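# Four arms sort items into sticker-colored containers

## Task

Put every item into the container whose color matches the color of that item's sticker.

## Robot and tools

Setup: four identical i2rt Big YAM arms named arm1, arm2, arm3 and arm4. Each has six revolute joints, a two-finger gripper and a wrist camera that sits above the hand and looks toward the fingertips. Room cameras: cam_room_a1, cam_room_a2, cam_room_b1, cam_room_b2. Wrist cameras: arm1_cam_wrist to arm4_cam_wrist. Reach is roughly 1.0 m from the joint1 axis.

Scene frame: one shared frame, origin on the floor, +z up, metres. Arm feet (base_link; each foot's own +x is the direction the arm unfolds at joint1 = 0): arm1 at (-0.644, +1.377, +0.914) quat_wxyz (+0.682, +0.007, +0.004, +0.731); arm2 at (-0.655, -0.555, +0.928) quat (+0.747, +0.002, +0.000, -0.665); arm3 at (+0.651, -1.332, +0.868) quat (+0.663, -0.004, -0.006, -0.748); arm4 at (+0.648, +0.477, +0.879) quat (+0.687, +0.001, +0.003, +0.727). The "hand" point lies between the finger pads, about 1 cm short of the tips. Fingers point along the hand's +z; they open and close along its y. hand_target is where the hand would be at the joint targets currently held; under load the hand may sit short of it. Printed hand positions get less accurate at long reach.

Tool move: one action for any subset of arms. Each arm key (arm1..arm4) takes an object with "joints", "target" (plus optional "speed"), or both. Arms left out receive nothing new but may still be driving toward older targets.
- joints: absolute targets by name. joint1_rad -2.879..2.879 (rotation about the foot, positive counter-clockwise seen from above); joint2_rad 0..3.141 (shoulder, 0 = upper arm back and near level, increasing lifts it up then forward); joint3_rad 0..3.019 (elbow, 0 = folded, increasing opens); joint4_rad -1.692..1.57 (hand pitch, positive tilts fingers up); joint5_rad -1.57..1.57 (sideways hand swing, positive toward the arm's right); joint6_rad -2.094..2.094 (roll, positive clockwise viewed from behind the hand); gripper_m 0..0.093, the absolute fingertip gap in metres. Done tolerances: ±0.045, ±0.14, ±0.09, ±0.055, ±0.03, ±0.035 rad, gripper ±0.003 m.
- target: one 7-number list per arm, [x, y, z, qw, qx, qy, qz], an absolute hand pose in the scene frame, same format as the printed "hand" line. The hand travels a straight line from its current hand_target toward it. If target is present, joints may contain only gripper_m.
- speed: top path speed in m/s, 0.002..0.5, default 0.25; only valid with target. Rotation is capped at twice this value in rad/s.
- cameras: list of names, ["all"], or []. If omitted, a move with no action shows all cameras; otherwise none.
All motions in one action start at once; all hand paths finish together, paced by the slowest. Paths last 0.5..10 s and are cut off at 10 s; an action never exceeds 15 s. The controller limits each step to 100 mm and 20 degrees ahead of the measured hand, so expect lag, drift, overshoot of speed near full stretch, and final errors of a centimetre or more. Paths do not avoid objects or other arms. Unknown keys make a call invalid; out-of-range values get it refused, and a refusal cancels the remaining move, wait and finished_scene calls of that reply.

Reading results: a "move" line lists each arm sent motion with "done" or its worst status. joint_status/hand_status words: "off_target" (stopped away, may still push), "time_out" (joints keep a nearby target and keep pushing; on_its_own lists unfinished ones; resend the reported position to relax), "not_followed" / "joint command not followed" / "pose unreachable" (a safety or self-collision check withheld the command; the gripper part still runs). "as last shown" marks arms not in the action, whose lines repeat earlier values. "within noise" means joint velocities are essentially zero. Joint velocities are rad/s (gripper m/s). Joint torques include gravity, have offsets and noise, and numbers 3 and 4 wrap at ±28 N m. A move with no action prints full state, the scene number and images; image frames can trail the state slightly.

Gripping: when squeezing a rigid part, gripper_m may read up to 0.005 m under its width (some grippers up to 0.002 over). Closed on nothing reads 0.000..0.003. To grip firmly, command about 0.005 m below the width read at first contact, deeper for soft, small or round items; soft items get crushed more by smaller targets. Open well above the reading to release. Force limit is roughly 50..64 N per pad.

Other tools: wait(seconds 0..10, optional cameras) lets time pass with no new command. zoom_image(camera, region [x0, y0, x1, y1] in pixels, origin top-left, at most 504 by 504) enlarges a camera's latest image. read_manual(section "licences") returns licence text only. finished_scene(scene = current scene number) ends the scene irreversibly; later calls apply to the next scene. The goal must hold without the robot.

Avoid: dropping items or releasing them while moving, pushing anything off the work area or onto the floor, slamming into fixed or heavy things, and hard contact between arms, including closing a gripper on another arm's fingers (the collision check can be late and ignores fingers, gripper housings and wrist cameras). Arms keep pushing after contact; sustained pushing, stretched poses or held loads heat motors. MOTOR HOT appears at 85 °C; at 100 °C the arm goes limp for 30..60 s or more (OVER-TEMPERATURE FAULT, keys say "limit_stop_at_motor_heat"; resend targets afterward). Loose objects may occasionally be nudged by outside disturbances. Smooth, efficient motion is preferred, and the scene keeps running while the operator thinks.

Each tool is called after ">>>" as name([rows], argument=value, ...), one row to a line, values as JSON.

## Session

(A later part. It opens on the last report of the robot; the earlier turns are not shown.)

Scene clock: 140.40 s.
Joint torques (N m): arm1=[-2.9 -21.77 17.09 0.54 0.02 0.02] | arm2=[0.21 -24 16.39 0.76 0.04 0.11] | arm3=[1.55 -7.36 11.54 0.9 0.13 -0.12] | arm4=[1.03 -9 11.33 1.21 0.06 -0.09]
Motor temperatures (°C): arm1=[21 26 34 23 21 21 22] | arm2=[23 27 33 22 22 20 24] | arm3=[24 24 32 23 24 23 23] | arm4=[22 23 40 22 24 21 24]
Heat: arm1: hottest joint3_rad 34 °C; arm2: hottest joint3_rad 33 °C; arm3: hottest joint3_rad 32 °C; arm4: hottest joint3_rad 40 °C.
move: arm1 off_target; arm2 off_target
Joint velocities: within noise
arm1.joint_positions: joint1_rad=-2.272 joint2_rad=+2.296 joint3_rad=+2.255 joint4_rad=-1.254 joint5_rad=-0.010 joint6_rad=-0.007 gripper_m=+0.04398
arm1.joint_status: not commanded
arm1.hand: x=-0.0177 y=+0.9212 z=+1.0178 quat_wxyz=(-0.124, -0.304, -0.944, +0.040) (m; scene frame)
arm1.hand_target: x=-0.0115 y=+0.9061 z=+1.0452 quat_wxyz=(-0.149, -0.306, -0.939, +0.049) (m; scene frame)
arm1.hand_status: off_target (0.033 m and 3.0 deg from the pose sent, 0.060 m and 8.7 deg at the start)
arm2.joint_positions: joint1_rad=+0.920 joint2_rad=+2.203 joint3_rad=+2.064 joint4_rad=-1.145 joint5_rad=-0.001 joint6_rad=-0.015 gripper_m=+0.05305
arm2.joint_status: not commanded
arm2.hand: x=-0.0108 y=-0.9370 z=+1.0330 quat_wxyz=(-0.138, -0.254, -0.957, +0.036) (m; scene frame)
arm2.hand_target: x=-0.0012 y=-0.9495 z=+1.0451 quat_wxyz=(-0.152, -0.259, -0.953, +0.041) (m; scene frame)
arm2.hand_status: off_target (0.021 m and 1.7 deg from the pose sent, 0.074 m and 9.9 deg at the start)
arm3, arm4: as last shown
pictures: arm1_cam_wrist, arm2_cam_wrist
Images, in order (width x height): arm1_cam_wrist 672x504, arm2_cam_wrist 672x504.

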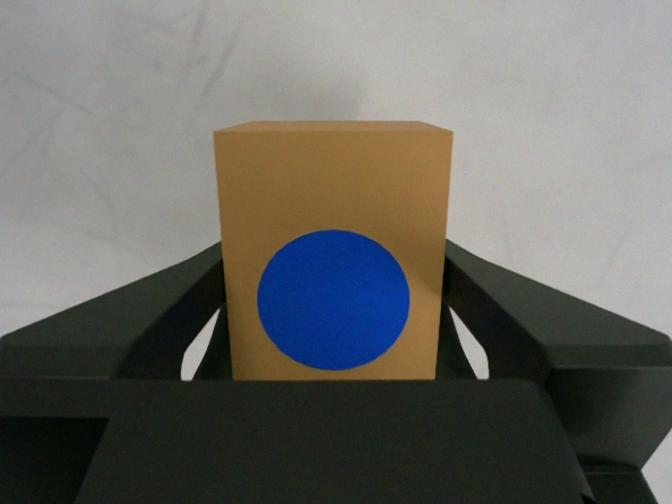

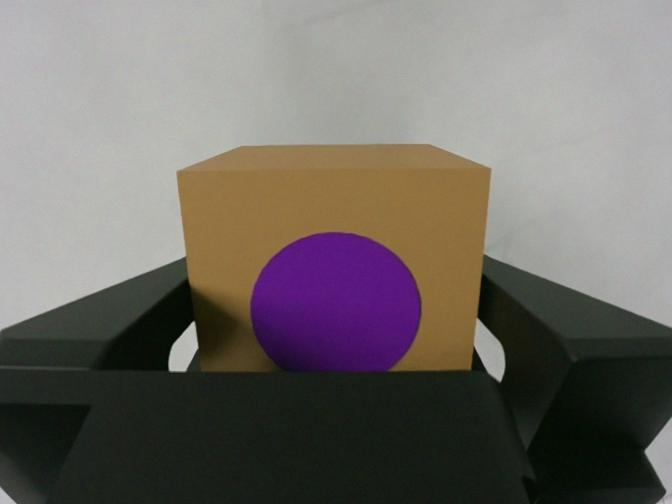

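>>> move(arm1={"target":[-0.01,0.905,1.027,0.1651,0.3051,0.9364,-0.0538],"speed":0.04}, arm2={"target":[0.0,-0.95,1.015,0.1675,0.2582,0.9503,-0.0455],"speed":0.05})

Scene clock: 148.40 s.
Joint torques (N m): arm1=[-2.84 -23.88 11.43 1.58 -0.01 0.01] | arm2=[0.32 -24.82 10.33 2.22 0.01 0.11] | arm3=[1.55 -7.41 11.54 0.85 0.13 -0.11] | arm4=[1.14 -8.82 11.47 1.21 0.09 -0.11]
Motor temperatures (°C): arm1=[21 26 36 23 21 21 22] | arm2=[23 27 34 22 22 20 24] | arm3=[24 24 32 23 24 23 23] | arm4=[22 23 41 22 24 21 24]
Heat: arm1: hottest joint3_rad 36 °C; arm2: hottest joint3_rad 34 °C; arm3: hottest joint3_rad 32 °C; arm4: hottest joint3_rad 41 °C.
move: arm1 off_target; arm2 off_target
Joint velocities: within noise
arm1.joint_positions: joint1_rad=-2.272 joint2_rad=+2.296 joint3_rad=+2.220 joint4_rad=-1.175 joint5_rad=-0.010 joint6_rad=-0.007 gripper_m=+0.04398
arm1.joint_status: not commanded
arm1.hand: x=-0.0100 y=+0.9155 z=+1.0078 quat_wxyz=(-0.145, -0.302, -0.941, +0.047) (m; scene frame)
arm1.hand_target: x=-0.0102 y=+0.9053 z=+1.0271 quat_wxyz=(-0.165, -0.305, -0.936, +0.054) (m; scene frame)
arm1.hand_status: off_target (0.022 m and 2.5 deg from the pose sent, 0.020 m and 5.0 deg at the start)
arm2.joint_positions: joint1_rad=+0.920 joint2_rad=+2.203 joint3_rad=+2.039 joint4_rad=-1.053 joint5_rad=-0.001 joint6_rad=-0.015 gripper_m=+0.05305
arm2.joint_status: not commanded
arm2.hand: x=+0.0014 y=-0.9442 z=+1.0285 quat_wxyz=(-0.170, -0.253, -0.951, +0.045) (m; scene frame)
arm2.hand_target: x=-0.0003 y=-0.9499 z=+1.0152 quat_wxyz=(-0.167, -0.258, -0.950, +0.045) (m; scene frame)
arm2.hand_status: off_target (0.015 m and 0.7 deg from the pose sent, 0.025 m and 3.6 deg at the start)
arm3, arm4: as last shown
pictures: none

>>> move(arm1={"target":[-0.01,0.905,1.010,0.1651,0.3051,0.9364,-0.0538],"speed":0.04}, arm2={"target":[0.0,-0.95,0.998,0.1675,0.2582,0.9503,-0.0455],"speed":0.04}, cameras=["cam_room_a1","cam_room_a2","cam_room_b1","cam_room_b2"])

Scene clock: 153.40 s.
Joint torques (N m): arm1=[-2.84 -22.42 10.14 1.59 -0.03 0] | arm2=[0.21 -23.71 10.11 2.28 0.02 0.11] | arm3=[1.49 -7.36 11.52 0.88 0.12 -0.12] | arm4=[1.08 -8.76 11.22 1.09 0.05 -0.1]
Motor temperatures (°C): arm1=[21 26 36 23 21 21 22] | arm2=[23 27 34 22 22 20 24] | arm3=[24 24 32 23 24 23 23] | arm4=[22 23 41 22 24 21 24]
Heat: arm1: hottest joint3_rad 36 °C; arm2: hottest joint3_rad 34 °C; arm3: hottest joint3_rad 32 °C; arm4: hottest joint3_rad 41 °C.
move: arm1 done; arm2 off_target
Joint velocities: within noise
arm1.joint_positions: joint1_rad=-2.273 joint2_rad=+2.292 joint3_rad=+2.201 joint4_rad=-1.140 joint5_rad=-0.011 joint6_rad=-0.007 gripper_m=+0.04398
arm1.joint_status: not commanded
arm1.hand: x=-0.0080 y=+0.9130 z=+1.0042 quat_wxyz=(-0.154, -0.302, -0.939, +0.049) (m; scene frame)
arm1.hand_target: x=-0.0102 y=+0.9050 z=+1.0101 quat_wxyz=(-0.165, -0.305, -0.936, +0.054) (m; scene frame)
arm1.hand_status: done (0.010 m and 1.4 deg from the pose sent, 0.011 m and 2.5 deg at the start)
arm2.joint_positions: joint1_rad=+0.920 joint2_rad=+2.203 joint3_rad=+2.014 joint4_rad=-1.016 joint5_rad=-0.001 joint6_rad=-0.015 gripper_m=+0.05305
arm2.joint_status: not commanded
arm2.hand: x=+0.0024 y=-0.9448 z=+1.0201 quat_wxyz=(-0.175, -0.253, -0.950, +0.047) (m; scene frame)
arm2.hand_target: x=-0.0006 y=-0.9497 z=+0.9983 quat_wxyz=(-0.168, -0.258, -0.950, +0.045) (m; scene frame)
arm2.hand_status: off_target (0.023 m and 1.1 deg from the pose sent, 0.031 m and 0.7 deg at the start)
arm3, arm4: as last shown
pictures: cam_room_a1, cam_room_a2, cam_room_b1, cam_room_b2
Images, in order (width x height): cam_room_a1 672x504, cam_room_a2 672x504, cam_room_b1 672x504, cam_room_b2 672x504.

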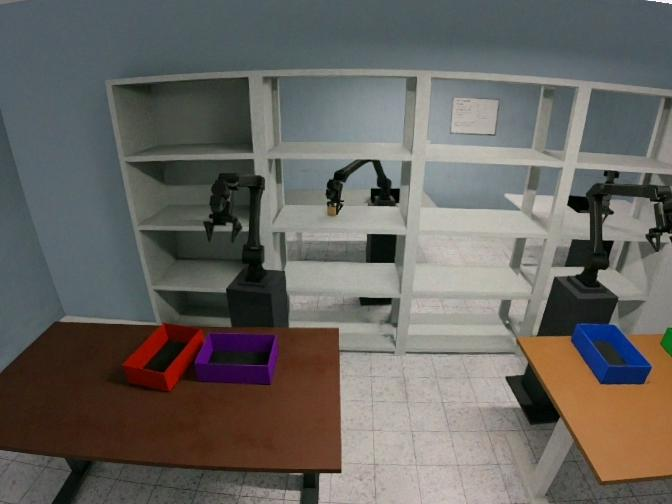

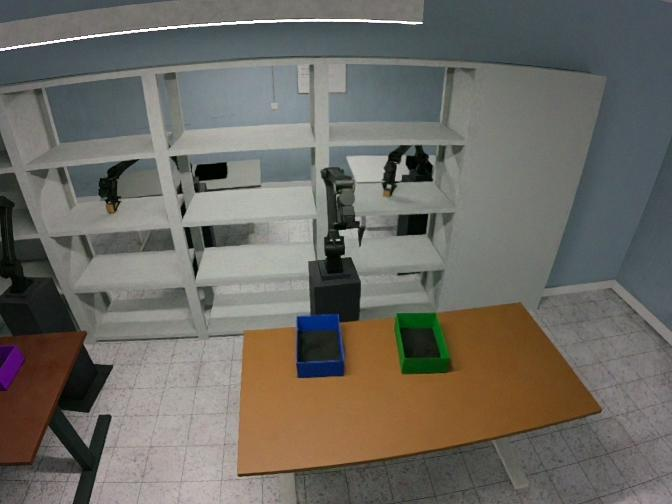

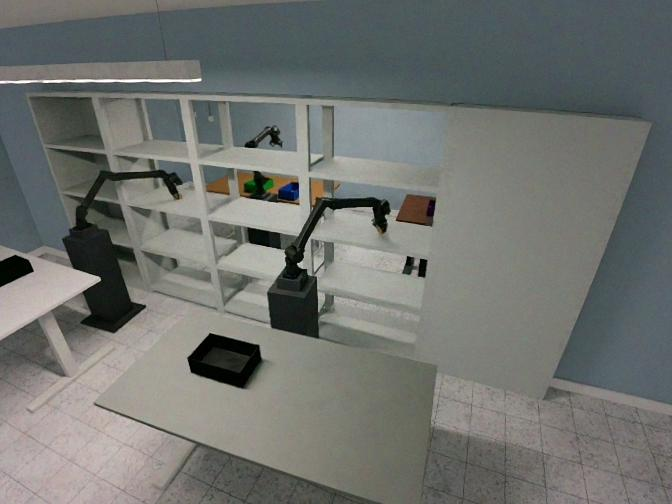

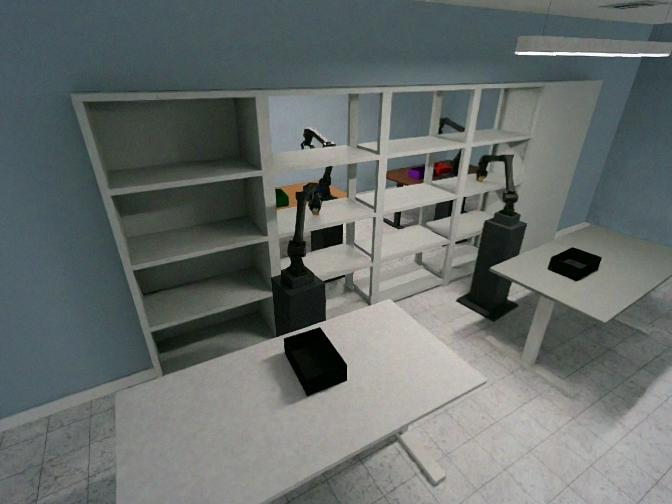

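>>> zoom_image(camera="cam_room_a2", region=[360, 130, 460, 210])

>>> zoom_image(camera="cam_room_a1", region=[290, 150, 420, 240])

Scaled by 5.040.

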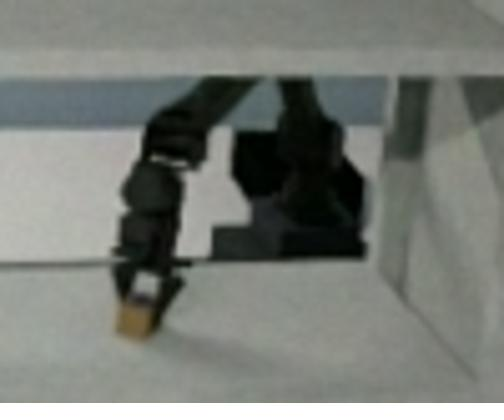

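Scaled by 3.877.

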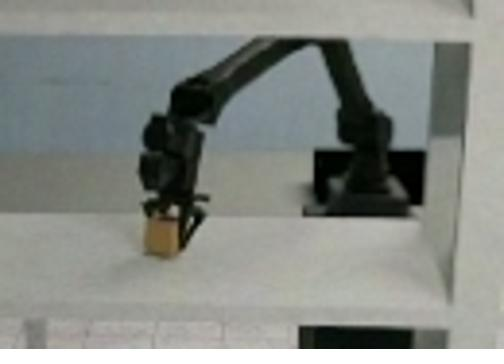

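>>> move(arm1={"target":[-0.01,0.905,0.993,0.1651,0.3051,0.9364,-0.0538],"speed":0.03}, arm2={"target":[0.0,-0.95,0.980,0.1675,0.2582,0.9503,-0.0455],"speed":0.03})

Scene clock: 159.67 s.
Joint torques (N m): arm1=[-2.43 -21.01 9.59 1.88 0.02 -0.03] | arm2=[0.15 -22.71 9.85 2.32 0.01 0.11] | arm3=[1.55 -7.36 11.58 0.94 0.13 -0.11] | arm4=[0.97 -8.29 11.43 1.24 0.09 -0.09]
Motor temperatures (°C): arm1=[21 26 35 23 21 21 22] | arm2=[23 28 34 22 22 20 24] | arm3=[24 24 32 23 24 23 23] | arm4=[22 23 41 22 24 21 24]
Heat: arm1: hottest joint3_rad 35 °C; arm2: hottest joint3_rad 34 °C; arm3: hottest joint3_rad 32 °C; arm4: hottest joint3_rad 41 °C.
move: arm1 off_target; arm2 off_target
Joint velocities: within noise
arm1.joint_positions: joint1_rad=-2.273 joint2_rad=+2.282 joint3_rad=+2.177 joint4_rad=-1.102 joint5_rad=-0.011 joint6_rad=-0.007 gripper_m=+0.04398
arm1.joint_status: not commanded
arm1.hand: x=-0.0058 y=+0.9116 z=+1.0042 quat_wxyz=(-0.166, -0.302, -0.937, +0.053) (m; scene frame)
arm1.hand_target: x=-0.0102 y=+0.9050 z=+0.9932 quat_wxyz=(-0.165, -0.305, -0.936, +0.054) (m; scene frame)
arm1.hand_status: off_target (0.014 m and 0.4 deg from the pose sent, 0.014 m and 1.4 deg at the start)
arm2.joint_positions: joint1_rad=+0.920 joint2_rad=+2.205 joint3_rad=+1.989 joint4_rad=-0.978 joint5_rad=-0.001 joint6_rad=-0.015 gripper_m=+0.05305
arm2.joint_status: not commanded
arm2.hand: x=+0.0035 y=-0.9454 z=+1.0114 quat_wxyz=(-0.181, -0.252, -0.949, +0.049) (m; scene frame)
arm2.hand_target: x=-0.0011 y=-0.9493 z=+0.9804 quat_wxyz=(-0.167, -0.258, -0.950, +0.045) (m; scene frame)
arm2.hand_status: off_target (0.032 m and 1.8 deg from the pose sent, 0.040 m and 1.1 deg at the start)
arm3, arm4: as last shown
pictures: none

>>> move(arm1={"joints":{"gripper_m":0.075}}, arm2={"joints":{"gripper_m":0.085}})

>>> move(arm1={"target":[-0.015,0.91,1.10,0.1651,0.3051,0.9364,-0.0538],"speed":0.12}, arm2={"target":[-0.003,-0.948,1.10,0.1675,0.2582,0.9503,-0.0455],"speed":0.12}, cameras=["arm1_cam_wrist","arm2_cam_wrist"])

Scene clock: 165.60 s.
Joint torques (N m): arm1=[-2.78 -21.42 10.33 1.42 -0.02 -0.01] | arm2=[0.26 -22.77 9.84 2.24 0.01 0.1] | arm3=[1.49 -7.36 11.51 0.88 0.13 -0.11] | arm4=[1.26 -8.76 11.36 1.33 0.04 -0.11]
Motor temperatures (°C): arm1=[21 26 35 23 21 21 22] | arm2=[23 28 33 22 22 20 24] | arm3=[24 24 32 23 24 23 23] | arm4=[22 23 41 22 24 21 24]
Heat: arm1: hottest joint3_rad 35 °C; arm2: hottest joint3_rad 33 °C; arm3: hottest joint3_rad 32 °C; arm4: hottest joint3_rad 41 °C.
move: arm1 done; arm2 done
Joint velocities: within noise
arm1.joint_positions: joint1_rad=-2.279 joint2_rad=+2.282 joint3_rad=+2.170 joint4_rad=-1.093 joint5_rad=-0.010 joint6_rad=-0.006 gripper_m=+0.07496
arm1.joint_status: all done
arm1.hand: x=-0.0086 y=+0.9070 z=+1.0022 quat_wxyz=(-0.167, -0.305, -0.936, +0.054) (m; scene frame)
arm1.hand_target: x=-0.0102 y=+0.9052 z=+0.9930 quat_wxyz=(-0.165, -0.305, -0.936, +0.054) (m; scene frame)
arm1.hand_status: not commanded
arm2.joint_positions: joint1_rad=+0.920 joint2_rad=+2.205 joint3_rad=+1.989 joint4_rad=-0.976 joint5_rad=-0.001 joint6_rad=-0.015 gripper_m=+0.08494
arm2.joint_status: all done
arm2.hand: x=+0.0039 y=-0.9457 z=+1.0116 quat_wxyz=(-0.182, -0.252, -0.949, +0.049) (m; scene frame)
arm2.hand_target: x=-0.0011 y=-0.9493 z=+0.9804 quat_wxyz=(-0.167, -0.258, -0.950, +0.045) (m; scene frame)
arm2.hand_status: not commanded
arm3, arm4: as last shown
pictures: none

Scene clock: 167.37 s.
Joint torques (N m): arm1=[-2.08 -22.07 16.43 0.51 0.03 -0.02] | arm2=[0.26 -25.82 15.49 0.77 0.02 0.11] | arm3=[1.55 -7.24 11.58 0.94 0.14 -0.11] | arm4=[1.44 -8.53 11.34 1.24 0.1 -0.11]
Motor temperatures (°C): arm1=[21 27 35 23 21 21 22] | arm2=[23 28 33 22 22 20 24] | arm3=[24 24 32 23 24 23 23] | arm4=[22 23 41 22 24 21 24]
Heat: arm1: hottest joint3_rad 35 °C; arm2: hottest joint3_rad 33 °C; arm3: hottest joint3_rad 32 °C; arm4: hottest joint3_rad 41 °C.
move: arm1 off_target; arm2 off_target
Joint velocities: within noise
arm1.joint_positions: joint1_rad=-2.279 joint2_rad=+2.259 joint3_rad=+2.302 joint4_rad=-1.313 joint5_rad=-0.010 joint6_rad=-0.006 gripper_m=+0.07496
arm1.joint_status: not commanded
arm1.hand: x=-0.0228 y=+0.9182 z=+1.0624 quat_wxyz=(-0.136, -0.307, -0.941, +0.044) (m; scene frame)
arm1.hand_target: x=-0.0165 y=+0.9111 z=+1.1001 quat_wxyz=(-0.166, -0.305, -0.936, +0.054) (m; scene frame)
arm1.hand_status: off_target (0.039 m and 3.6 deg from the pose sent, 0.098 m and 0.2 deg at the start)
arm2.joint_positions: joint1_rad=+0.920 joint2_rad=+2.175 joint3_rad=+2.127 joint4_rad=-1.211 joint5_rad=-0.001 joint6_rad=-0.015 gripper_m=+0.08494
arm2.joint_status: not commanded
arm2.hand: x=-0.0095 y=-0.9380 z=+1.0773 quat_wxyz=(-0.150, -0.254, -0.955, +0.040) (m; scene frame)
arm2.hand_target: x=-0.0040 y=-0.9475 z=+1.1001 quat_wxyz=(-0.168, -0.258, -0.950, +0.046) (m; scene frame)
arm2.hand_status: off_target (0.026 m and 2.2 deg from the pose sent, 0.089 m and 1.9 deg at the start)
arm3.joint_positions: joint1_rad=+1.686 joint2_rad=+1.093 joint3_rad=+1.374 joint4_rad=-1.192 joint5_rad=-0.003 joint6_rad=+0.007 gripper_m=+0.09398
arm3.joint_status: not commanded
arm3.hand: x=+1.0775 y=-1.3286 z=+1.2756 quat_wxyz=(-0.324, -0.003, -0.946, +0.005) (m; scene frame)
arm3.hand_target: x=+1.0802 y=-1.3266 z=+1.2855 quat_wxyz=(-0.330, +0.002, -0.944, +0.007) (m; scene frame)
arm3.hand_status: not commanded
arm4.joint_positions: joint1_rad=-1.633 joint2_rad=+1.108 joint3_rad=+1.365 joint4_rad=-1.208 joint5_rad=+0.001 joint6_rad=+0.014 gripper_m=+0.09398
arm4.joint_status: not commanded
arm4.hand: x=+1.0767 y=+0.4756 z=+1.2722 quat_wxyz=(-0.303, -0.009, -0.953, +0.001) (m; scene frame)
arm4.hand_target: x=+1.0795 y=+0.4772 z=+1.2945 quat_wxyz=(-0.327, -0.001, -0.945, +0.002) (m; scene frame)
arm4.hand_status: not commanded
pictures: arm1_cam_wrist, arm2_cam_wrist
Images, in order (width x height): arm1_cam_wrist 672x504, arm2_cam_wrist 672x504.

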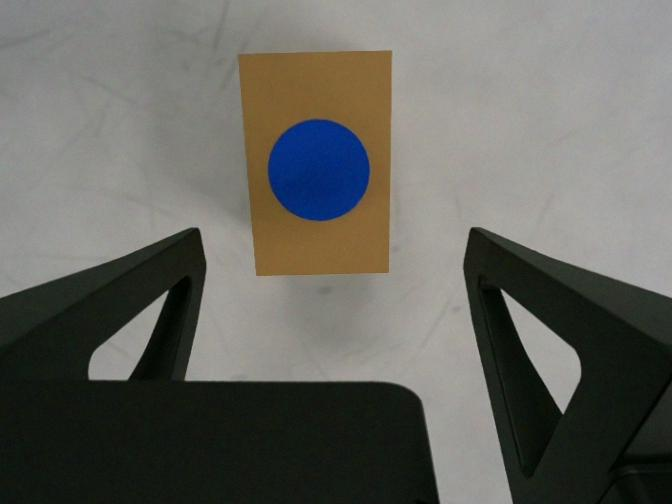

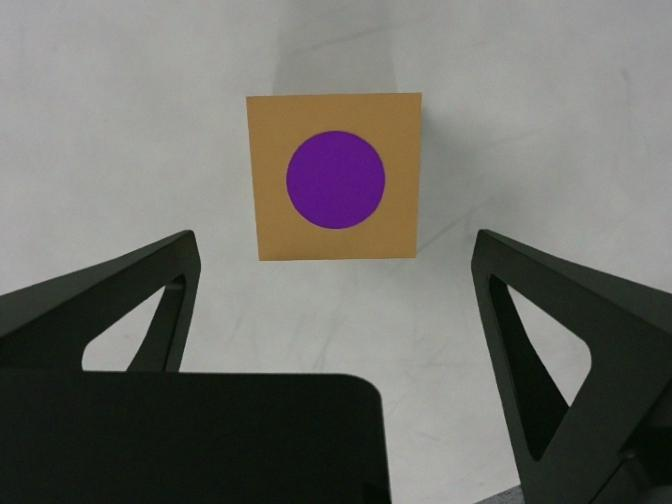

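>>> move(arm1={"target":[-0.288,1.12,1.14,0.3639,0.2862,0.8784,-0.1186]}, arm2={"target":[-0.275,-0.785,1.16,0.3693,0.2422,0.8916,-0.1003]}, arm3={"joints":{"joint2_rad":0.55,"joint3_rad":1.4,"joint4_rad":-1.0}}, arm4={"joints":{"joint2_rad":0.55,"joint3_rad":1.4,"joint4_rad":-1.0}})

>>> move(arm1={"joints":{"joint2_rad":0.55,"joint3_rad":1.4,"joint4_rad":-1.0}}, arm2={"joints":{"joint2_rad":0.55,"joint3_rad":1.4,"joint4_rad":-1.0}}, arm3={"joints":{"joint1_rad":-1.98}}, arm4={"joints":{"joint1_rad":0.925}}, cameras=["cam_room_a1","cam_room_a2"])

Scene clock: 180.63 s.
Joint torques (N m): arm1=[-0.97 -3.84 11.92 2.25 0.11 0.12] | arm2=[-0.03 -7.59 10.58 3.03 -0.2 0.11] | arm3=[1.67 2.2 8.2 2.32 0.12 -0.12] | arm4=[1.08 3.14 7.08 2.04 0.09 -0.09]
Motor temperatures (°C): arm1=[21 27 36 23 21 21 22] | arm2=[23 28 36 22 22 20 23] | arm3=[24 24 32 23 24 23 23] | arm4=[22 23 41 22 24 21 24]
Heat: arm1: hottest joint3_rad 36 °C; arm2: hottest joint3_rad 36 °C; arm3: hottest joint3_rad 32 °C; arm4: hottest joint3_rad 41 °C.
move: arm1 done; arm2 done; arm3 done; arm4 done
Joint velocities: within noise
arm1.joint_positions: joint1_rad=-2.279 joint2_rad=+1.022 joint3_rad=+0.801 joint4_rad=-0.566 joint5_rad=-0.008 joint6_rad=-0.004 gripper_m=+0.07496
arm1.joint_status: not commanded
arm1.hand: x=-0.2946 y=+1.1207 z=+1.1375 quat_wxyz=(-0.356, -0.287, -0.881, +0.119) (m; scene frame)
arm1.hand_target: x=-0.2881 y=+1.1201 z=+1.1400 quat_wxyz=(-0.364, -0.286, -0.878, +0.118) (m; scene frame)
arm1.hand_status: done (0.007 m and 0.9 deg from the pose sent, 0.342 m and 28.6 deg at the start)
arm2.joint_positions: joint1_rad=+0.920 joint2_rad=+1.053 joint3_rad=+0.845 joint4_rad=-0.577 joint5_rad=-0.003 joint6_rad=-0.015 gripper_m=+0.08494
arm2.joint_status: not commanded
arm2.hand: x=-0.2746 y=-0.7813 z=+1.1669 quat_wxyz=(-0.369, -0.237, -0.893, +0.101) (m; scene frame)
arm2.hand_target: x=-0.2752 y=-0.7849 z=+1.1599 quat_wxyz=(-0.369, -0.242, -0.892, +0.100) (m; scene frame)
arm2.hand_status: done (0.008 m and 0.6 deg from the pose sent, 0.317 m and 27.2 deg at the start)
arm3.joint_positions: joint1_rad=+1.686 joint2_rad=+0.556 joint3_rad=+1.391 joint4_rad=-1.012 joint5_rad=-0.003 joint6_rad=+0.007 gripper_m=+0.09398
arm3.joint_status: all done
arm3.hand: x=+0.8867 y=-1.3244 z=+1.4954 quat_wxyz=(-0.643, +0.000, -0.766, +0.004) (m; scene frame)
arm3.hand_target: x=+0.8822 y=-1.3235 z=+1.5038 quat_wxyz=(-0.652, +0.004, -0.758, +0.005) (m; scene frame)
arm3.hand_status: not commanded
arm4.joint_positions: joint1_rad=-1.633 joint2_rad=+0.549 joint3_rad=+1.397 joint4_rad=-1.014 joint5_rad=+0.001 joint6_rad=+0.014 gripper_m=+0.09398
arm4.joint_status: all done
arm4.hand: x=+0.8826 y=+0.4776 z=+1.5094 quat_wxyz=(-0.644, -0.007, -0.765, -0.001) (m; scene frame)
arm4.hand_target: x=+0.8829 y=+0.4785 z=+1.5142 quat_wxyz=(-0.650, +0.000, -0.760, +0.002) (m; scene frame)
arm4.hand_status: not commanded
pictures: none

Scene clock: 183.20 s.
Joint torques (N m): arm1=[-0.85 4.42 9.33 1.42 0.09 0.09] | arm2=[0.09 1.2 8.24 1.99 -0.18 0.11] | arm3=[0.38 2.08 8.28 2.37 -0.01 -0.11] | arm4=[1.03 2.78 7.12 1.94 0.08 -0.09]
Motor temperatures (°C): arm1=[21 27 36 23 21 21 22] | arm2=[23 28 35 22 22 20 23] | arm3=[24 24 32 23 24 23 23] | arm4=[22 23 41 22 24 21 24]
Heat: arm1: hottest joint3_rad 36 °C; arm2: hottest joint3_rad 35 °C; arm3: hottest joint3_rad 32 °C; arm4: hottest joint3_rad 41 °C.
move: arm1 done; arm2 done; arm3 done; arm4 done
Joint velocities: within noise
arm1.joint_positions: joint1_rad=-2.279 joint2_rad=+0.556 joint3_rad=+1.394 joint4_rad=-0.991 joint5_rad=-0.008 joint6_rad=-0.004 gripper_m=+0.07496
arm1.joint_status: all done
arm1.hand: x=-0.4435 y=+1.2351 z=+1.5449 quat_wxyz=(-0.613, -0.234, -0.727, +0.204) (m; scene frame)
arm1.hand_target: x=-0.4462 y=+1.2392 z=+1.5468 quat_wxyz=(-0.615, -0.234, -0.726, +0.200) (m; scene frame)
arm1.hand_status: not commanded
arm2.joint_positions: joint1_rad=+0.920 joint2_rad=+0.556 joint3_rad=+1.406 joint4_rad=-0.986 joint5_rad=-0.003 joint6_rad=-0.015 gripper_m=+0.08494
arm2.joint_status: all done
arm2.hand: x=-0.4551 y=-0.6763 z=+1.5698 quat_wxyz=(-0.634, -0.194, -0.728, +0.176) (m; scene frame)
arm2.hand_target: x=-0.4576 y=-0.6766 z=+1.5645 quat_wxyz=(-0.628, -0.198, -0.732, +0.175) (m; scene frame)
arm2.hand_status: not commanded
arm3.joint_positions: joint1_rad=-1.969 joint2_rad=+0.556 joint3_rad=+1.391 joint4_rad=-1.012 joint5_rad=+0.000 joint6_rad=+0.006 gripper_m=+0.09403
arm3.joint_status: all done
arm3.hand: x=+0.4451 y=-1.2053 z=+1.4932 quat_wxyz=(+0.158, -0.742, +0.203, +0.619) (m; scene frame)
arm3.hand_target: x=+0.4503 y=-1.2052 z=+1.5017 quat_wxyz=(+0.166, -0.733, +0.203, +0.627) (m; scene frame)
arm3.hand_status: not commanded
arm4.joint_positions: joint1_rad=+0.921 joint2_rad=+0.549 joint3_rad=+1.397 joint4_rad=-1.014 joint5_rad=+0.000 joint6_rad=+0.013 gripper_m=+0.09402
arm4.joint_status: all done
arm4.hand: x=+0.4590 y=+0.6095 z=+1.5110 quat_wxyz=(-0.183, +0.727, -0.230, -0.620) (m; scene frame)
arm4.hand_target: x=+0.4583 y=+0.6089 z=+1.5157 quat_wxyz=(-0.188, +0.724, -0.222, -0.625) (m; scene frame)
arm4.hand_status: not commanded
pictures: cam_room_a1, cam_room_a2
Images, in order (width x height): cam_room_a1 672x504, cam_room_a2 672x504.

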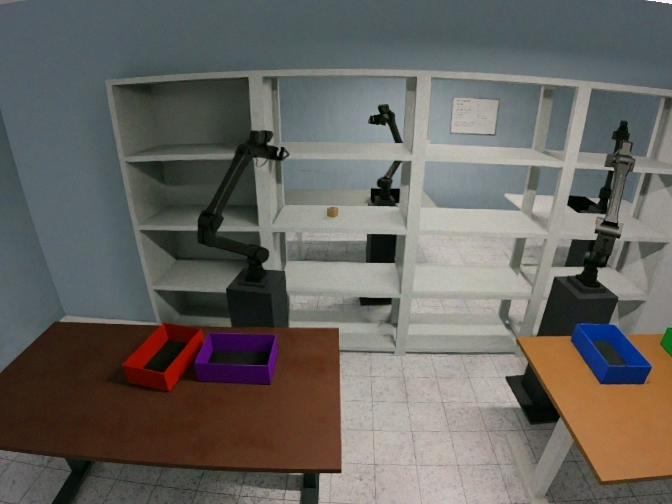

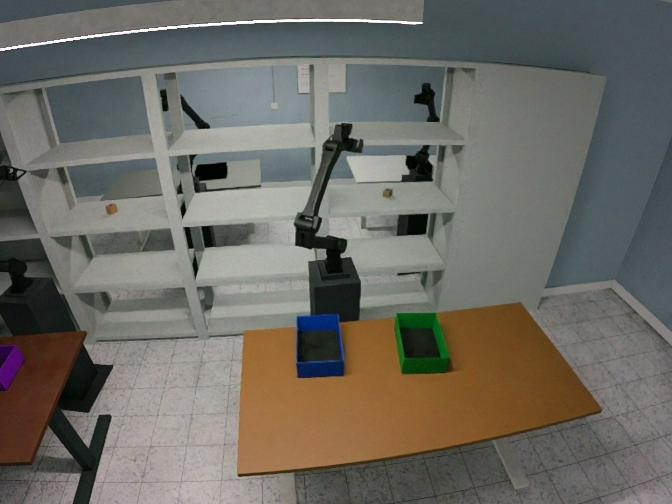

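>>> move(arm3={"joints":{"joint2_rad":1.072,"joint3_rad":0.85,"joint4_rad":-0.563}}, arm4={"joints":{"joint2_rad":1.072,"joint3_rad":0.85,"joint4_rad":-0.563}})

>>> move(arm3={"target":[0.025,-0.955,1.10,0.0665,-0.9335,0.2483,0.2501],"speed":0.25}, arm4={"target":[0.01,0.9,1.10,0.0800,-0.9187,0.2985,0.2461],"speed":0.25}, cameras=["arm3_cam_wrist","arm4_cam_wrist"])

Scene clock: 190.80 s.
Joint torques (N m): arm1=[-1.03 3.96 9.2 1.26 0.06 0.13] | arm2=[-0.03 1.44 8.23 2.04 -0.18 0.11] | arm3=[0.5 -8 10.82 2.03 0 -0.12] | arm4=[1.38 -8.47 11.43 1.66 0.09 -0.08]
Motor temperatures (°C): arm1=[21 27 36 23 21 21 22] | arm2=[23 28 34 22 22 20 23] | arm3=[24 24 32 23 24 23 23] | arm4=[22 23 39 22 24 21 24]
Heat: arm1: hottest joint3_rad 36 °C; arm2: hottest joint3_rad 34 °C; arm3: hottest joint3_rad 32 °C; arm4: hottest joint3_rad 39 °C.
move: arm3 done; arm4 done
Joint velocities: within noise
arm1, arm2: as last shown
arm3.joint_positions: joint1_rad=-1.969 joint2_rad=+1.072 joint3_rad=+0.832 joint4_rad=-0.578 joint5_rad=+0.000 joint6_rad=+0.006 gripper_m=+0.09403
arm3.joint_status: all done
arm3.hand: x=+0.2678 y=-1.1093 z=+1.0879 quat_wxyz=(+0.087, -0.899, +0.244, +0.354) (m; scene frame)
arm3.hand_target: x=+0.2640 y=-1.1013 z=+1.1001 quat_wxyz=(+0.094, -0.892, +0.244, +0.367) (m; scene frame)
arm3.hand_status: not commanded
arm4.joint_positions: joint1_rad=+0.921 joint2_rad=+1.078 joint3_rad=+0.816 joint4_rad=-0.580 joint5_rad=+0.000 joint6_rad=+0.013 gripper_m=+0.09402
arm4.joint_status: all done
arm4.hand: x=+0.2872 y=+0.7225 z=+1.0919 quat_wxyz=(-0.100, +0.891, -0.280, -0.343) (m; scene frame)
arm4.hand_target: x=+0.2765 y=+0.7278 z=+1.1163 quat_wxyz=(-0.109, +0.883, -0.269, -0.368) (m; scene frame)
arm4.hand_status: not commanded
pictures: none

Scene clock: 192.97 s.
Joint torques (N m): arm1=[-1.03 4.48 9.18 1.44 0.15 0.12] | arm2=[0.03 1.44 8.24 2 -0.18 0.11] | arm3=[0.38 -22.12 14.04 0.62 0.07 -0.12] | arm4=[1.32 -22.77 12.79 0.46 0.24 0.2]
Motor temperatures (°C): arm1=[21 27 36 23 21 21 22] | arm2=[23 27 34 22 22 20 23] | arm3=[24 24 32 23 24 23 23] | arm4=[22 23 40 22 24 21 24]
Heat: arm1: hottest joint3_rad 36 °C; arm2: hottest joint3_rad 34 °C; arm3: hottest joint3_rad 32 °C; arm4: hottest joint3_rad 40 °C.
move: arm3 off_target; arm4 off_target
Joint velocities: within noise
arm1, arm2: as last shown
arm3.joint_positions: joint1_rad=-1.973 joint2_rad=+1.926 joint3_rad=+1.854 joint4_rad=-1.009 joint5_rad=+0.000 joint6_rad=-0.012 gripper_m=+0.09403
arm3.joint_status: not commanded
arm3.hand: x=+0.0316 y=-0.9714 z=+1.0774 quat_wxyz=(+0.058, -0.939, +0.246, +0.232) (m; scene frame)
arm3.hand_target: x=+0.0262 y=-0.9556 z=+1.1001 quat_wxyz=(+0.067, -0.933, +0.248, +0.251) (m; scene frame)
arm3.hand_status: off_target (0.029 m and 2.4 deg from the pose sent, 0.288 m and 12.7 deg at the start)
arm4.joint_positions: joint1_rad=+0.931 joint2_rad=+2.039 joint3_rad=+2.006 joint4_rad=-1.040 joint5_rad=+0.027 joint6_rad=+0.028 gripper_m=+0.09402
arm4.joint_status: not commanded
arm4.hand: x=+0.0230 y=+0.8975 z=+1.0876 quat_wxyz=(-0.078, +0.923, -0.296, -0.235) (m; scene frame)
arm4.hand_target: x=+0.0107 y=+0.8995 z=+1.1000 quat_wxyz=(-0.080, +0.918, -0.298, -0.247) (m; scene frame)
arm4.hand_status: off_target (0.018 m and 1.4 deg from the pose sent, 0.329 m and 11.9 deg at the start)
pictures: arm3_cam_wrist, arm4_cam_wrist
Images, in order (width x height): arm3_cam_wrist 672x504, arm4_cam_wrist 672x504.

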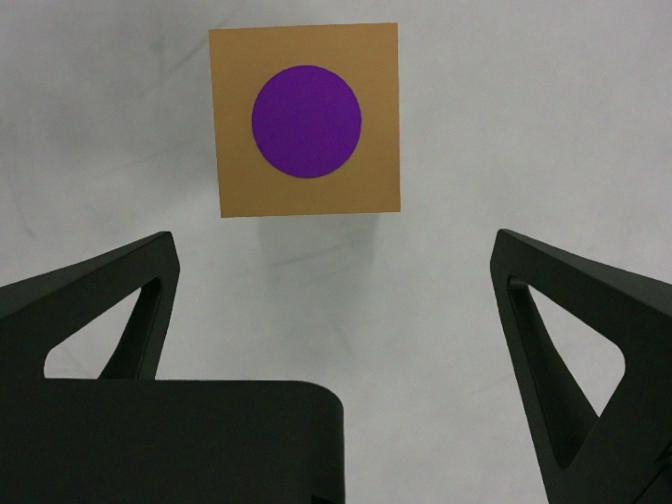

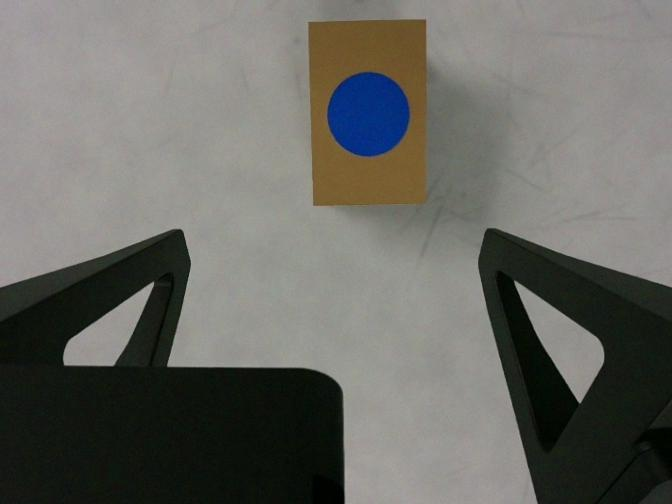

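>>> move(arm3={"target":[-0.010,-0.945,1.06,0.0535,-0.9452,0.2515,0.2009],"speed":0.12}, arm4={"target":[-0.0166,0.9333,1.05,0.0642,-0.9303,0.3022,0.1977],"speed":0.12}, cameras=["arm3_cam_wrist","arm4_cam_wrist"])

Scene clock: 208.70 s.
Joint torques (N m): arm1=[-1.08 4.13 9.39 1.33 0.08 0.13] | arm2=[-0.09 1.38 8.25 2.03 -0.18 0.11] | arm3=[1.32 -25.29 13.86 0.39 0.12 -0.01] | arm4=[0.32 -25.52 12.59 0.25 -0.03 0.05]
Motor temperatures (°C): arm1=[21 26 35 23 21 21 22] | arm2=[23 27 32 22 22 20 23] | arm3=[24 25 33 23 24 23 23] | arm4=[22 23 40 22 24 21 24]
Heat: arm1: hottest joint3_rad 35 °C; arm2: hottest joint3_rad 32 °C; arm3: hottest joint3_rad 33 °C; arm4: hottest joint3_rad 40 °C.
move: arm3 off_target; arm4 off_target
Joint velocities: within noise
arm1, arm2: as last shown
arm3.joint_positions: joint1_rad=-1.973 joint2_rad=+2.119 joint3_rad=+2.085 joint4_rad=-1.154 joint5_rad=+0.006 joint6_rad=-0.013 gripper_m=+0.09403
arm3.joint_status: not commanded
arm3.hand: x=+0.0003 y=-0.9527 z=+1.0368 quat_wxyz=(+0.047, -0.950, +0.249, +0.181) (m; scene frame)
arm3.hand_target: x=-0.0089 y=-0.9455 z=+1.0601 quat_wxyz=(+0.054, -0.945, +0.251, +0.201) (m; scene frame)
arm3.hand_status: off_target (0.026 m and 2.5 deg from the pose sent, 0.052 m and 3.7 deg at the start)
arm4.joint_positions: joint1_rad=+0.925 joint2_rad=+2.277 joint3_rad=+2.314 joint4_rad=-1.213 joint5_rad=+0.022 joint6_rad=+0.028 gripper_m=+0.09402
arm4.joint_status: not commanded
arm4.hand: x=-0.0109 y=+0.9240 z=+1.0400 quat_wxyz=(-0.062, +0.933, -0.301, -0.187) (m; scene frame)
arm4.hand_target: x=-0.0159 y=+0.9329 z=+1.0500 quat_wxyz=(-0.064, +0.930, -0.302, -0.198) (m; scene frame)
arm4.hand_status: off_target (0.015 m and 1.3 deg from the pose sent, 0.065 m and 4.7 deg at the start)
pictures: arm3_cam_wrist, arm4_cam_wrist
Images, in order (width x height): arm3_cam_wrist 672x504, arm4_cam_wrist 672x504.

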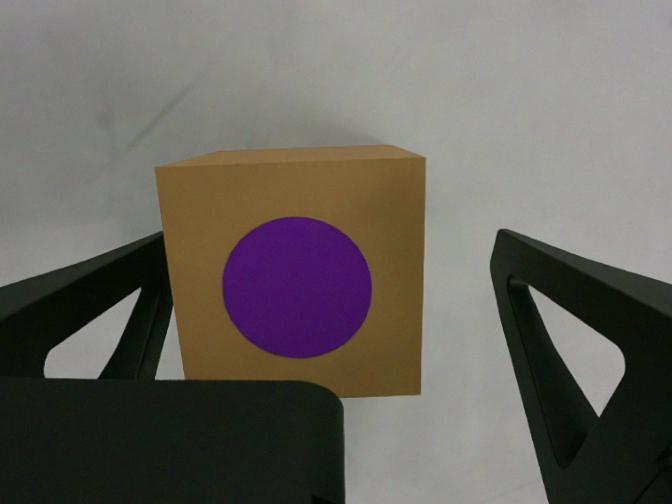

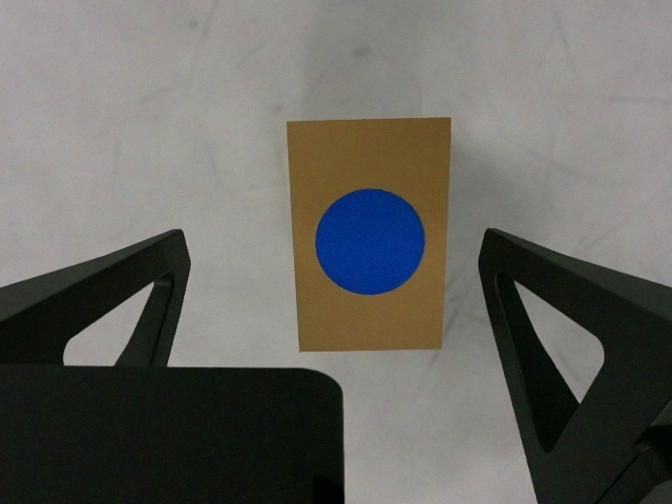

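>>> move(arm3={"target":[-0.011,-0.9525,1.033,0.0535,-0.9452,0.2515,0.2009],"speed":0.08}, arm4={"target":[-0.010,0.9414,1.013,0.0642,-0.9303,0.3022,0.1977],"speed":0.08}, cameras=["arm3_cam_wrist","arm4_cam_wrist"])

Scene clock: 219.23 s.
Joint torques (N m): arm1=[-1.08 4.25 9.31 1.39 0.06 0.11] | arm2=[-0.03 1.38 8.23 2.04 -0.18 0.11] | arm3=[2.14 -25.41 8.79 1.35 0.13 0.04] | arm4=[0.62 -25.7 9.22 1.36 -0.07 -0.09]
Motor temperatures (°C): arm1=[21 26 34 23 21 21 22] | arm2=[23 27 31 22 22 20 23] | arm3=[24 25 32 23 24 23 23] | arm4=[22 24 41 22 24 21 24]
Heat: arm1: hottest joint3_rad 34 °C; arm2: hottest joint3_rad 31 °C; arm3: hottest joint3_rad 32 °C; arm4: hottest joint3_rad 41 °C.
move: arm3 done; arm4 done
Joint velocities: within noise
arm1, arm2: as last shown
arm3.joint_positions: joint1_rad=-1.973 joint2_rad=+2.119 joint3_rad=+2.071 joint4_rad=-1.104 joint5_rad=+0.010 joint6_rad=-0.007 gripper_m=+0.09403
arm3.joint_status: not commanded
arm3.hand: x=-0.0063 y=-0.9481 z=+1.0350 quat_wxyz=(+0.053, -0.946, +0.252, +0.197) (m; scene frame)
arm3.hand_target: x=-0.0109 y=-0.9525 z=+1.0329 quat_wxyz=(+0.053, -0.945, +0.252, +0.201) (m; scene frame)
arm3.hand_status: done (0.007 m and 0.4 deg from the pose sent, 0.012 m and 2.5 deg at the start)
arm4.joint_positions: joint1_rad=+0.909 joint2_rad=+2.277 joint3_rad=+2.258 joint4_rad=-1.141 joint5_rad=+0.016 joint6_rad=+0.026 gripper_m=+0.09402
arm4.joint_status: not commanded
arm4.hand: x=-0.0074 y=+0.9361 z=+1.0204 quat_wxyz=(-0.064, +0.930, -0.306, -0.195) (m; scene frame)
arm4.hand_target: x=-0.0097 y=+0.9414 z=+1.0132 quat_wxyz=(-0.064, +0.930, -0.302, -0.198) (m; scene frame)
arm4.hand_status: done (0.009 m and 0.6 deg from the pose sent, 0.032 m and 1.3 deg at the start)
pictures: arm3_cam_wrist, arm4_cam_wrist
Images, in order (width x height): arm3_cam_wrist 672x504, arm4_cam_wrist 672x504.

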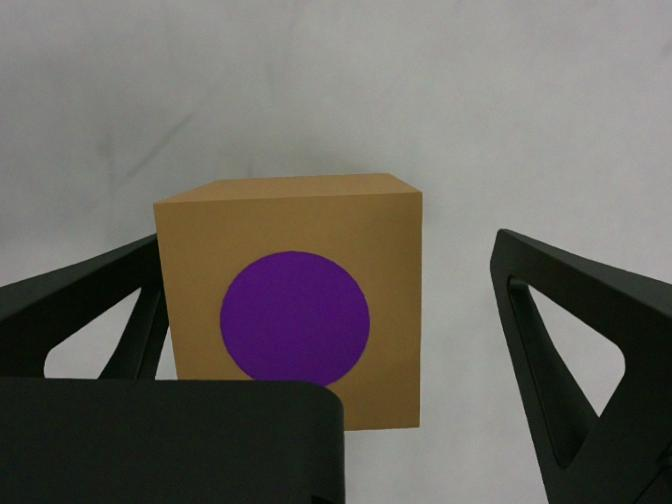

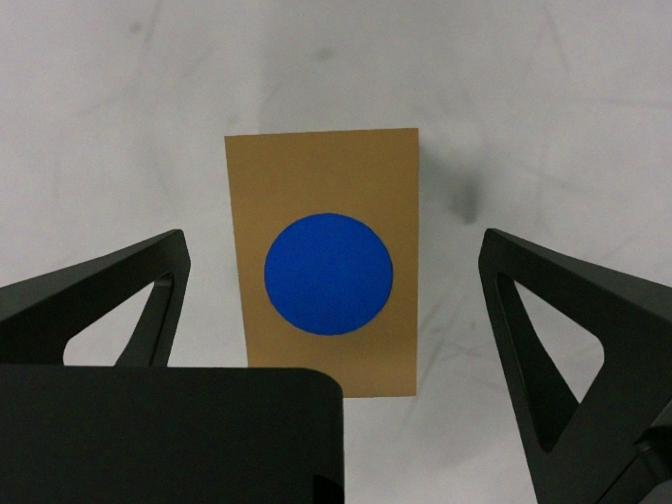

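>>> move(arm3={"target":[-0.015,-0.963,1.008,0.0535,-0.9452,0.2515,0.2009],"speed":0.08}, arm4={"target":[-0.010,0.9394,0.995,0.0642,-0.9303,0.3022,0.1977],"speed":0.08}, cameras=["arm3_cam_wrist","arm4_cam_wrist"])

Scene clock: 228.20 s.
Joint torques (N m): arm1=[-0.91 4.37 9.21 1.44 0.08 0.11] | arm2=[0.03 1.38 8.25 1.99 -0.18 0.11] | arm3=[3.02 -24.7 7.79 1.43 0.11 0.04] | arm4=[0.97 -26.05 8.01 1.43 -0.08 -0.02]
Motor temperatures (°C): arm1=[21 26 34 23 21 21 22] | arm2=[23 26 31 22 22 20 23] | arm3=[24 25 32 23 24 23 23] | arm4=[22 25 40 22 24 21 24]
Heat: arm1: hottest joint3_rad 34 °C; arm2: hottest joint3_rad 31 °C; arm3: hottest joint3_rad 32 °C; arm4: hottest joint3_rad 40 °C.
move: arm3 off_target; arm4 off_target
Joint velocities: within noise
arm1, arm2: as last shown
arm3.joint_positions: joint1_rad=-1.971 joint2_rad=+2.113 joint3_rad=+2.020 joint4_rad=-1.041 joint5_rad=+0.017 joint6_rad=+0.006 gripper_m=+0.09400
arm3.joint_status: not commanded
arm3.hand: x=-0.0073 y=-0.9480 z=+1.0208 quat_wxyz=(+0.057, -0.943, +0.257, +0.205) (m; scene frame)
arm3.hand_target: x=-0.0145 y=-0.9630 z=+1.0080 quat_wxyz=(+0.053, -0.945, +0.251, +0.201) (m; scene frame)
arm3.hand_status: off_target (0.021 m and 1.0 deg from the pose sent, 0.032 m and 0.4 deg at the start)
arm4.joint_positions: joint1_rad=+0.909 joint2_rad=+2.277 joint3_rad=+2.228 joint4_rad=-1.098 joint5_rad=+0.018 joint6_rad=+0.025 gripper_m=+0.09402
arm4.joint_status: not commanded
arm4.hand: x=-0.0095 y=+0.9378 z=+1.0102 quat_wxyz=(-0.066, +0.928, -0.306, -0.201) (m; scene frame)
arm4.hand_target: x=-0.0097 y=+0.9393 z=+0.9951 quat_wxyz=(-0.064, +0.930, -0.302, -0.198) (m; scene frame)
arm4.hand_status: off_target (0.015 m and 0.6 deg from the pose sent, 0.026 m and 0.6 deg at the start)
pictures: arm3_cam_wrist, arm4_cam_wrist
Images, in order (width x height): arm3_cam_wrist 672x504, arm4_cam_wrist 672x504.

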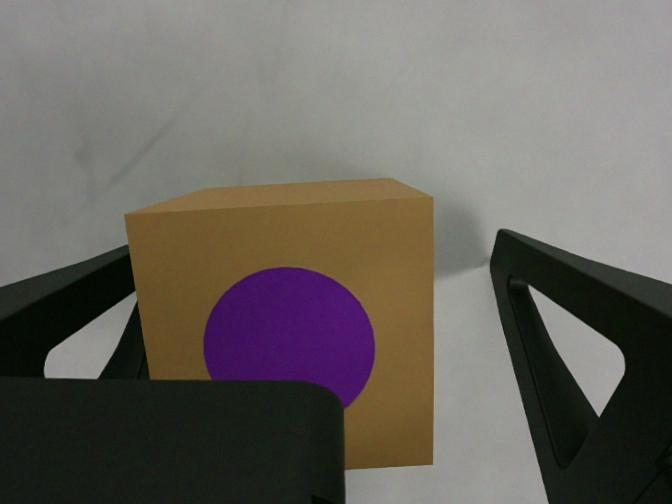

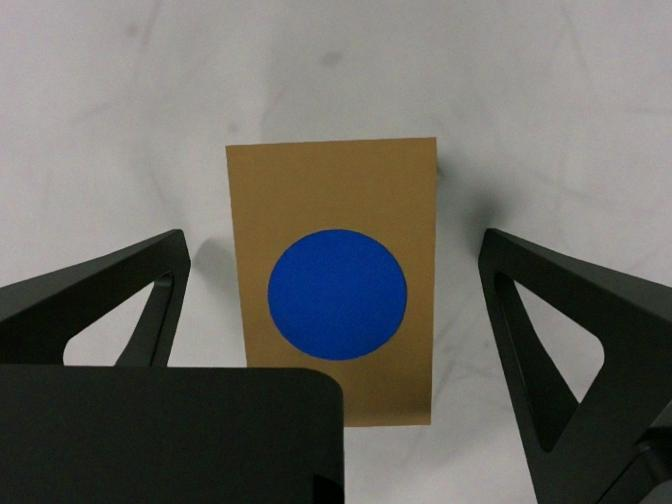

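>>> move(arm3={"joints":{"gripper_m":0.07}}, arm4={"joints":{"gripper_m":0.028}})

>>> move(arm3={"joints":{"gripper_m":0.036}}, cameras=["arm3_cam_wrist","arm4_cam_wrist"])

Scene clock: 235.40 s.
Joint torques (N m): arm1=[-1.44 4.07 9.39 1.59 0.13 0.1] | arm2=[0.03 1.26 8.24 2.02 -0.18 0.11] | arm3=[2.08 -24.7 7.91 1.25 0.11 0.01] | arm4=[1.61 -25.82 8.02 1.07 -0.08 -0.05]
Motor temperatures (°C): arm1=[21 25 34 23 21 21 21] | arm2=[23 26 30 22 22 20 23] | arm3=[24 26 32 23 24 23 23] | arm4=[22 25 39 22 24 21 24]
Heat: arm1: hottest joint3_rad 34 °C; arm2: hottest joint3_rad 30 °C; arm3: hottest joint3_rad 32 °C; arm4: hottest joint3_rad 39 °C.
move: arm3 done; arm4 off_target
Joint velocities: within noise
arm1, arm2: as last shown
arm3.joint_positions: joint1_rad=-1.959 joint2_rad=+2.113 joint3_rad=+2.019 joint4_rad=-1.036 joint5_rad=+0.017 joint6_rad=+0.009 gripper_m=+0.07007
arm3.joint_status: all done
arm3.hand: x=-0.0125 y=-0.9553 z=+1.0211 quat_wxyz=(+0.056, -0.943, +0.253, +0.207) (m; scene frame)
arm3.hand_target: x=-0.0147 y=-0.9631 z=+1.0081 quat_wxyz=(+0.053, -0.945, +0.251, +0.201) (m; scene frame)
arm3.hand_status: not commanded
arm4.joint_positions: joint1_rad=+0.901 joint2_rad=+2.277 joint3_rad=+2.227 joint4_rad=-1.089 joint5_rad=+0.017 joint6_rad=+0.025 gripper_m=+0.04412
arm4.joint_status: gripper_m off_target (ended at +0.04414, target +0.02800)
arm4.hand: x=-0.0072 y=+0.9436 z=+1.0103 quat_wxyz=(-0.068, +0.927, -0.309, -0.204) (m; scene frame)
arm4.hand_target: x=-0.0098 y=+0.9391 z=+0.9951 quat_wxyz=(-0.064, +0.930, -0.302, -0.198) (m; scene frame)
arm4.hand_status: not commanded
pictures: none

Scene clock: 235.93 s.
Joint torques (N m): arm1=[-1.08 4.42 9.32 1.42 0.07 0.12] | arm2=[0.09 1.26 8.25 2.02 -0.18 0.1] | arm3=[2.2 -24.88 7.87 1.24 0.14 0] | arm4=[1.03 -25.99 7.99 1.13 -0.05 -0.05]
Motor temperatures (°C): arm1=[21 25 34 23 21 21 21] | arm2=[23 26 30 22 22 20 23] | arm3=[24 26 32 23 24 23 23] | arm4=[22 25 39 22 24 21 24]
Heat: arm1: hottest joint3_rad 34 °C; arm2: hottest joint3_rad 30 °C; arm3: hottest joint3_rad 32 °C; arm4: hottest joint3_rad 39 °C.
move: arm3 off_target
Joint velocities: within noise
arm1, arm2, arm4: as last shown
arm3.joint_positions: joint1_rad=-1.958 joint2_rad=+2.113 joint3_rad=+2.019 joint4_rad=-1.035 joint5_rad=+0.017 joint6_rad=+0.010 gripper_m=+0.05298
arm3.joint_status: gripper_m off_target (ended at +0.05301, target +0.03600)
arm3.hand: x=-0.0132 y=-0.9561 z=+1.0212 quat_wxyz=(+0.055, -0.943, +0.253, +0.208) (m; scene frame)
arm3.hand_target: x=-0.0147 y=-0.9630 z=+1.0081 quat_wxyz=(+0.054, -0.945, +0.252, +0.201) (m; scene frame)
arm3.hand_status: not commanded
pictures: arm3_cam_wrist, arm4_cam_wrist
Images, in order (width x height): arm3_cam_wrist 672x504, arm4_cam_wrist 672x504.

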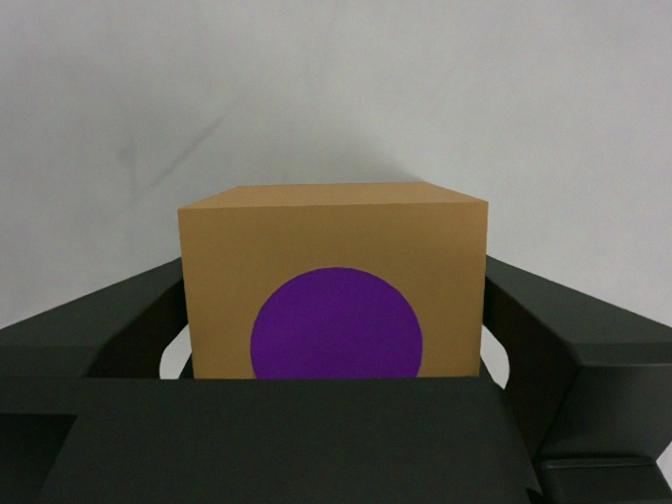

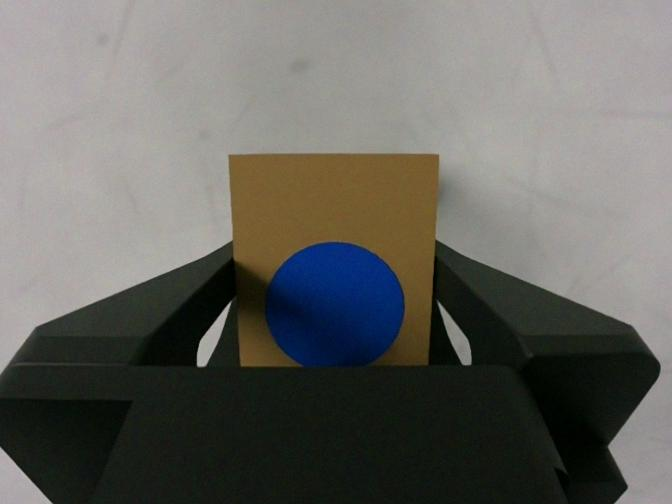

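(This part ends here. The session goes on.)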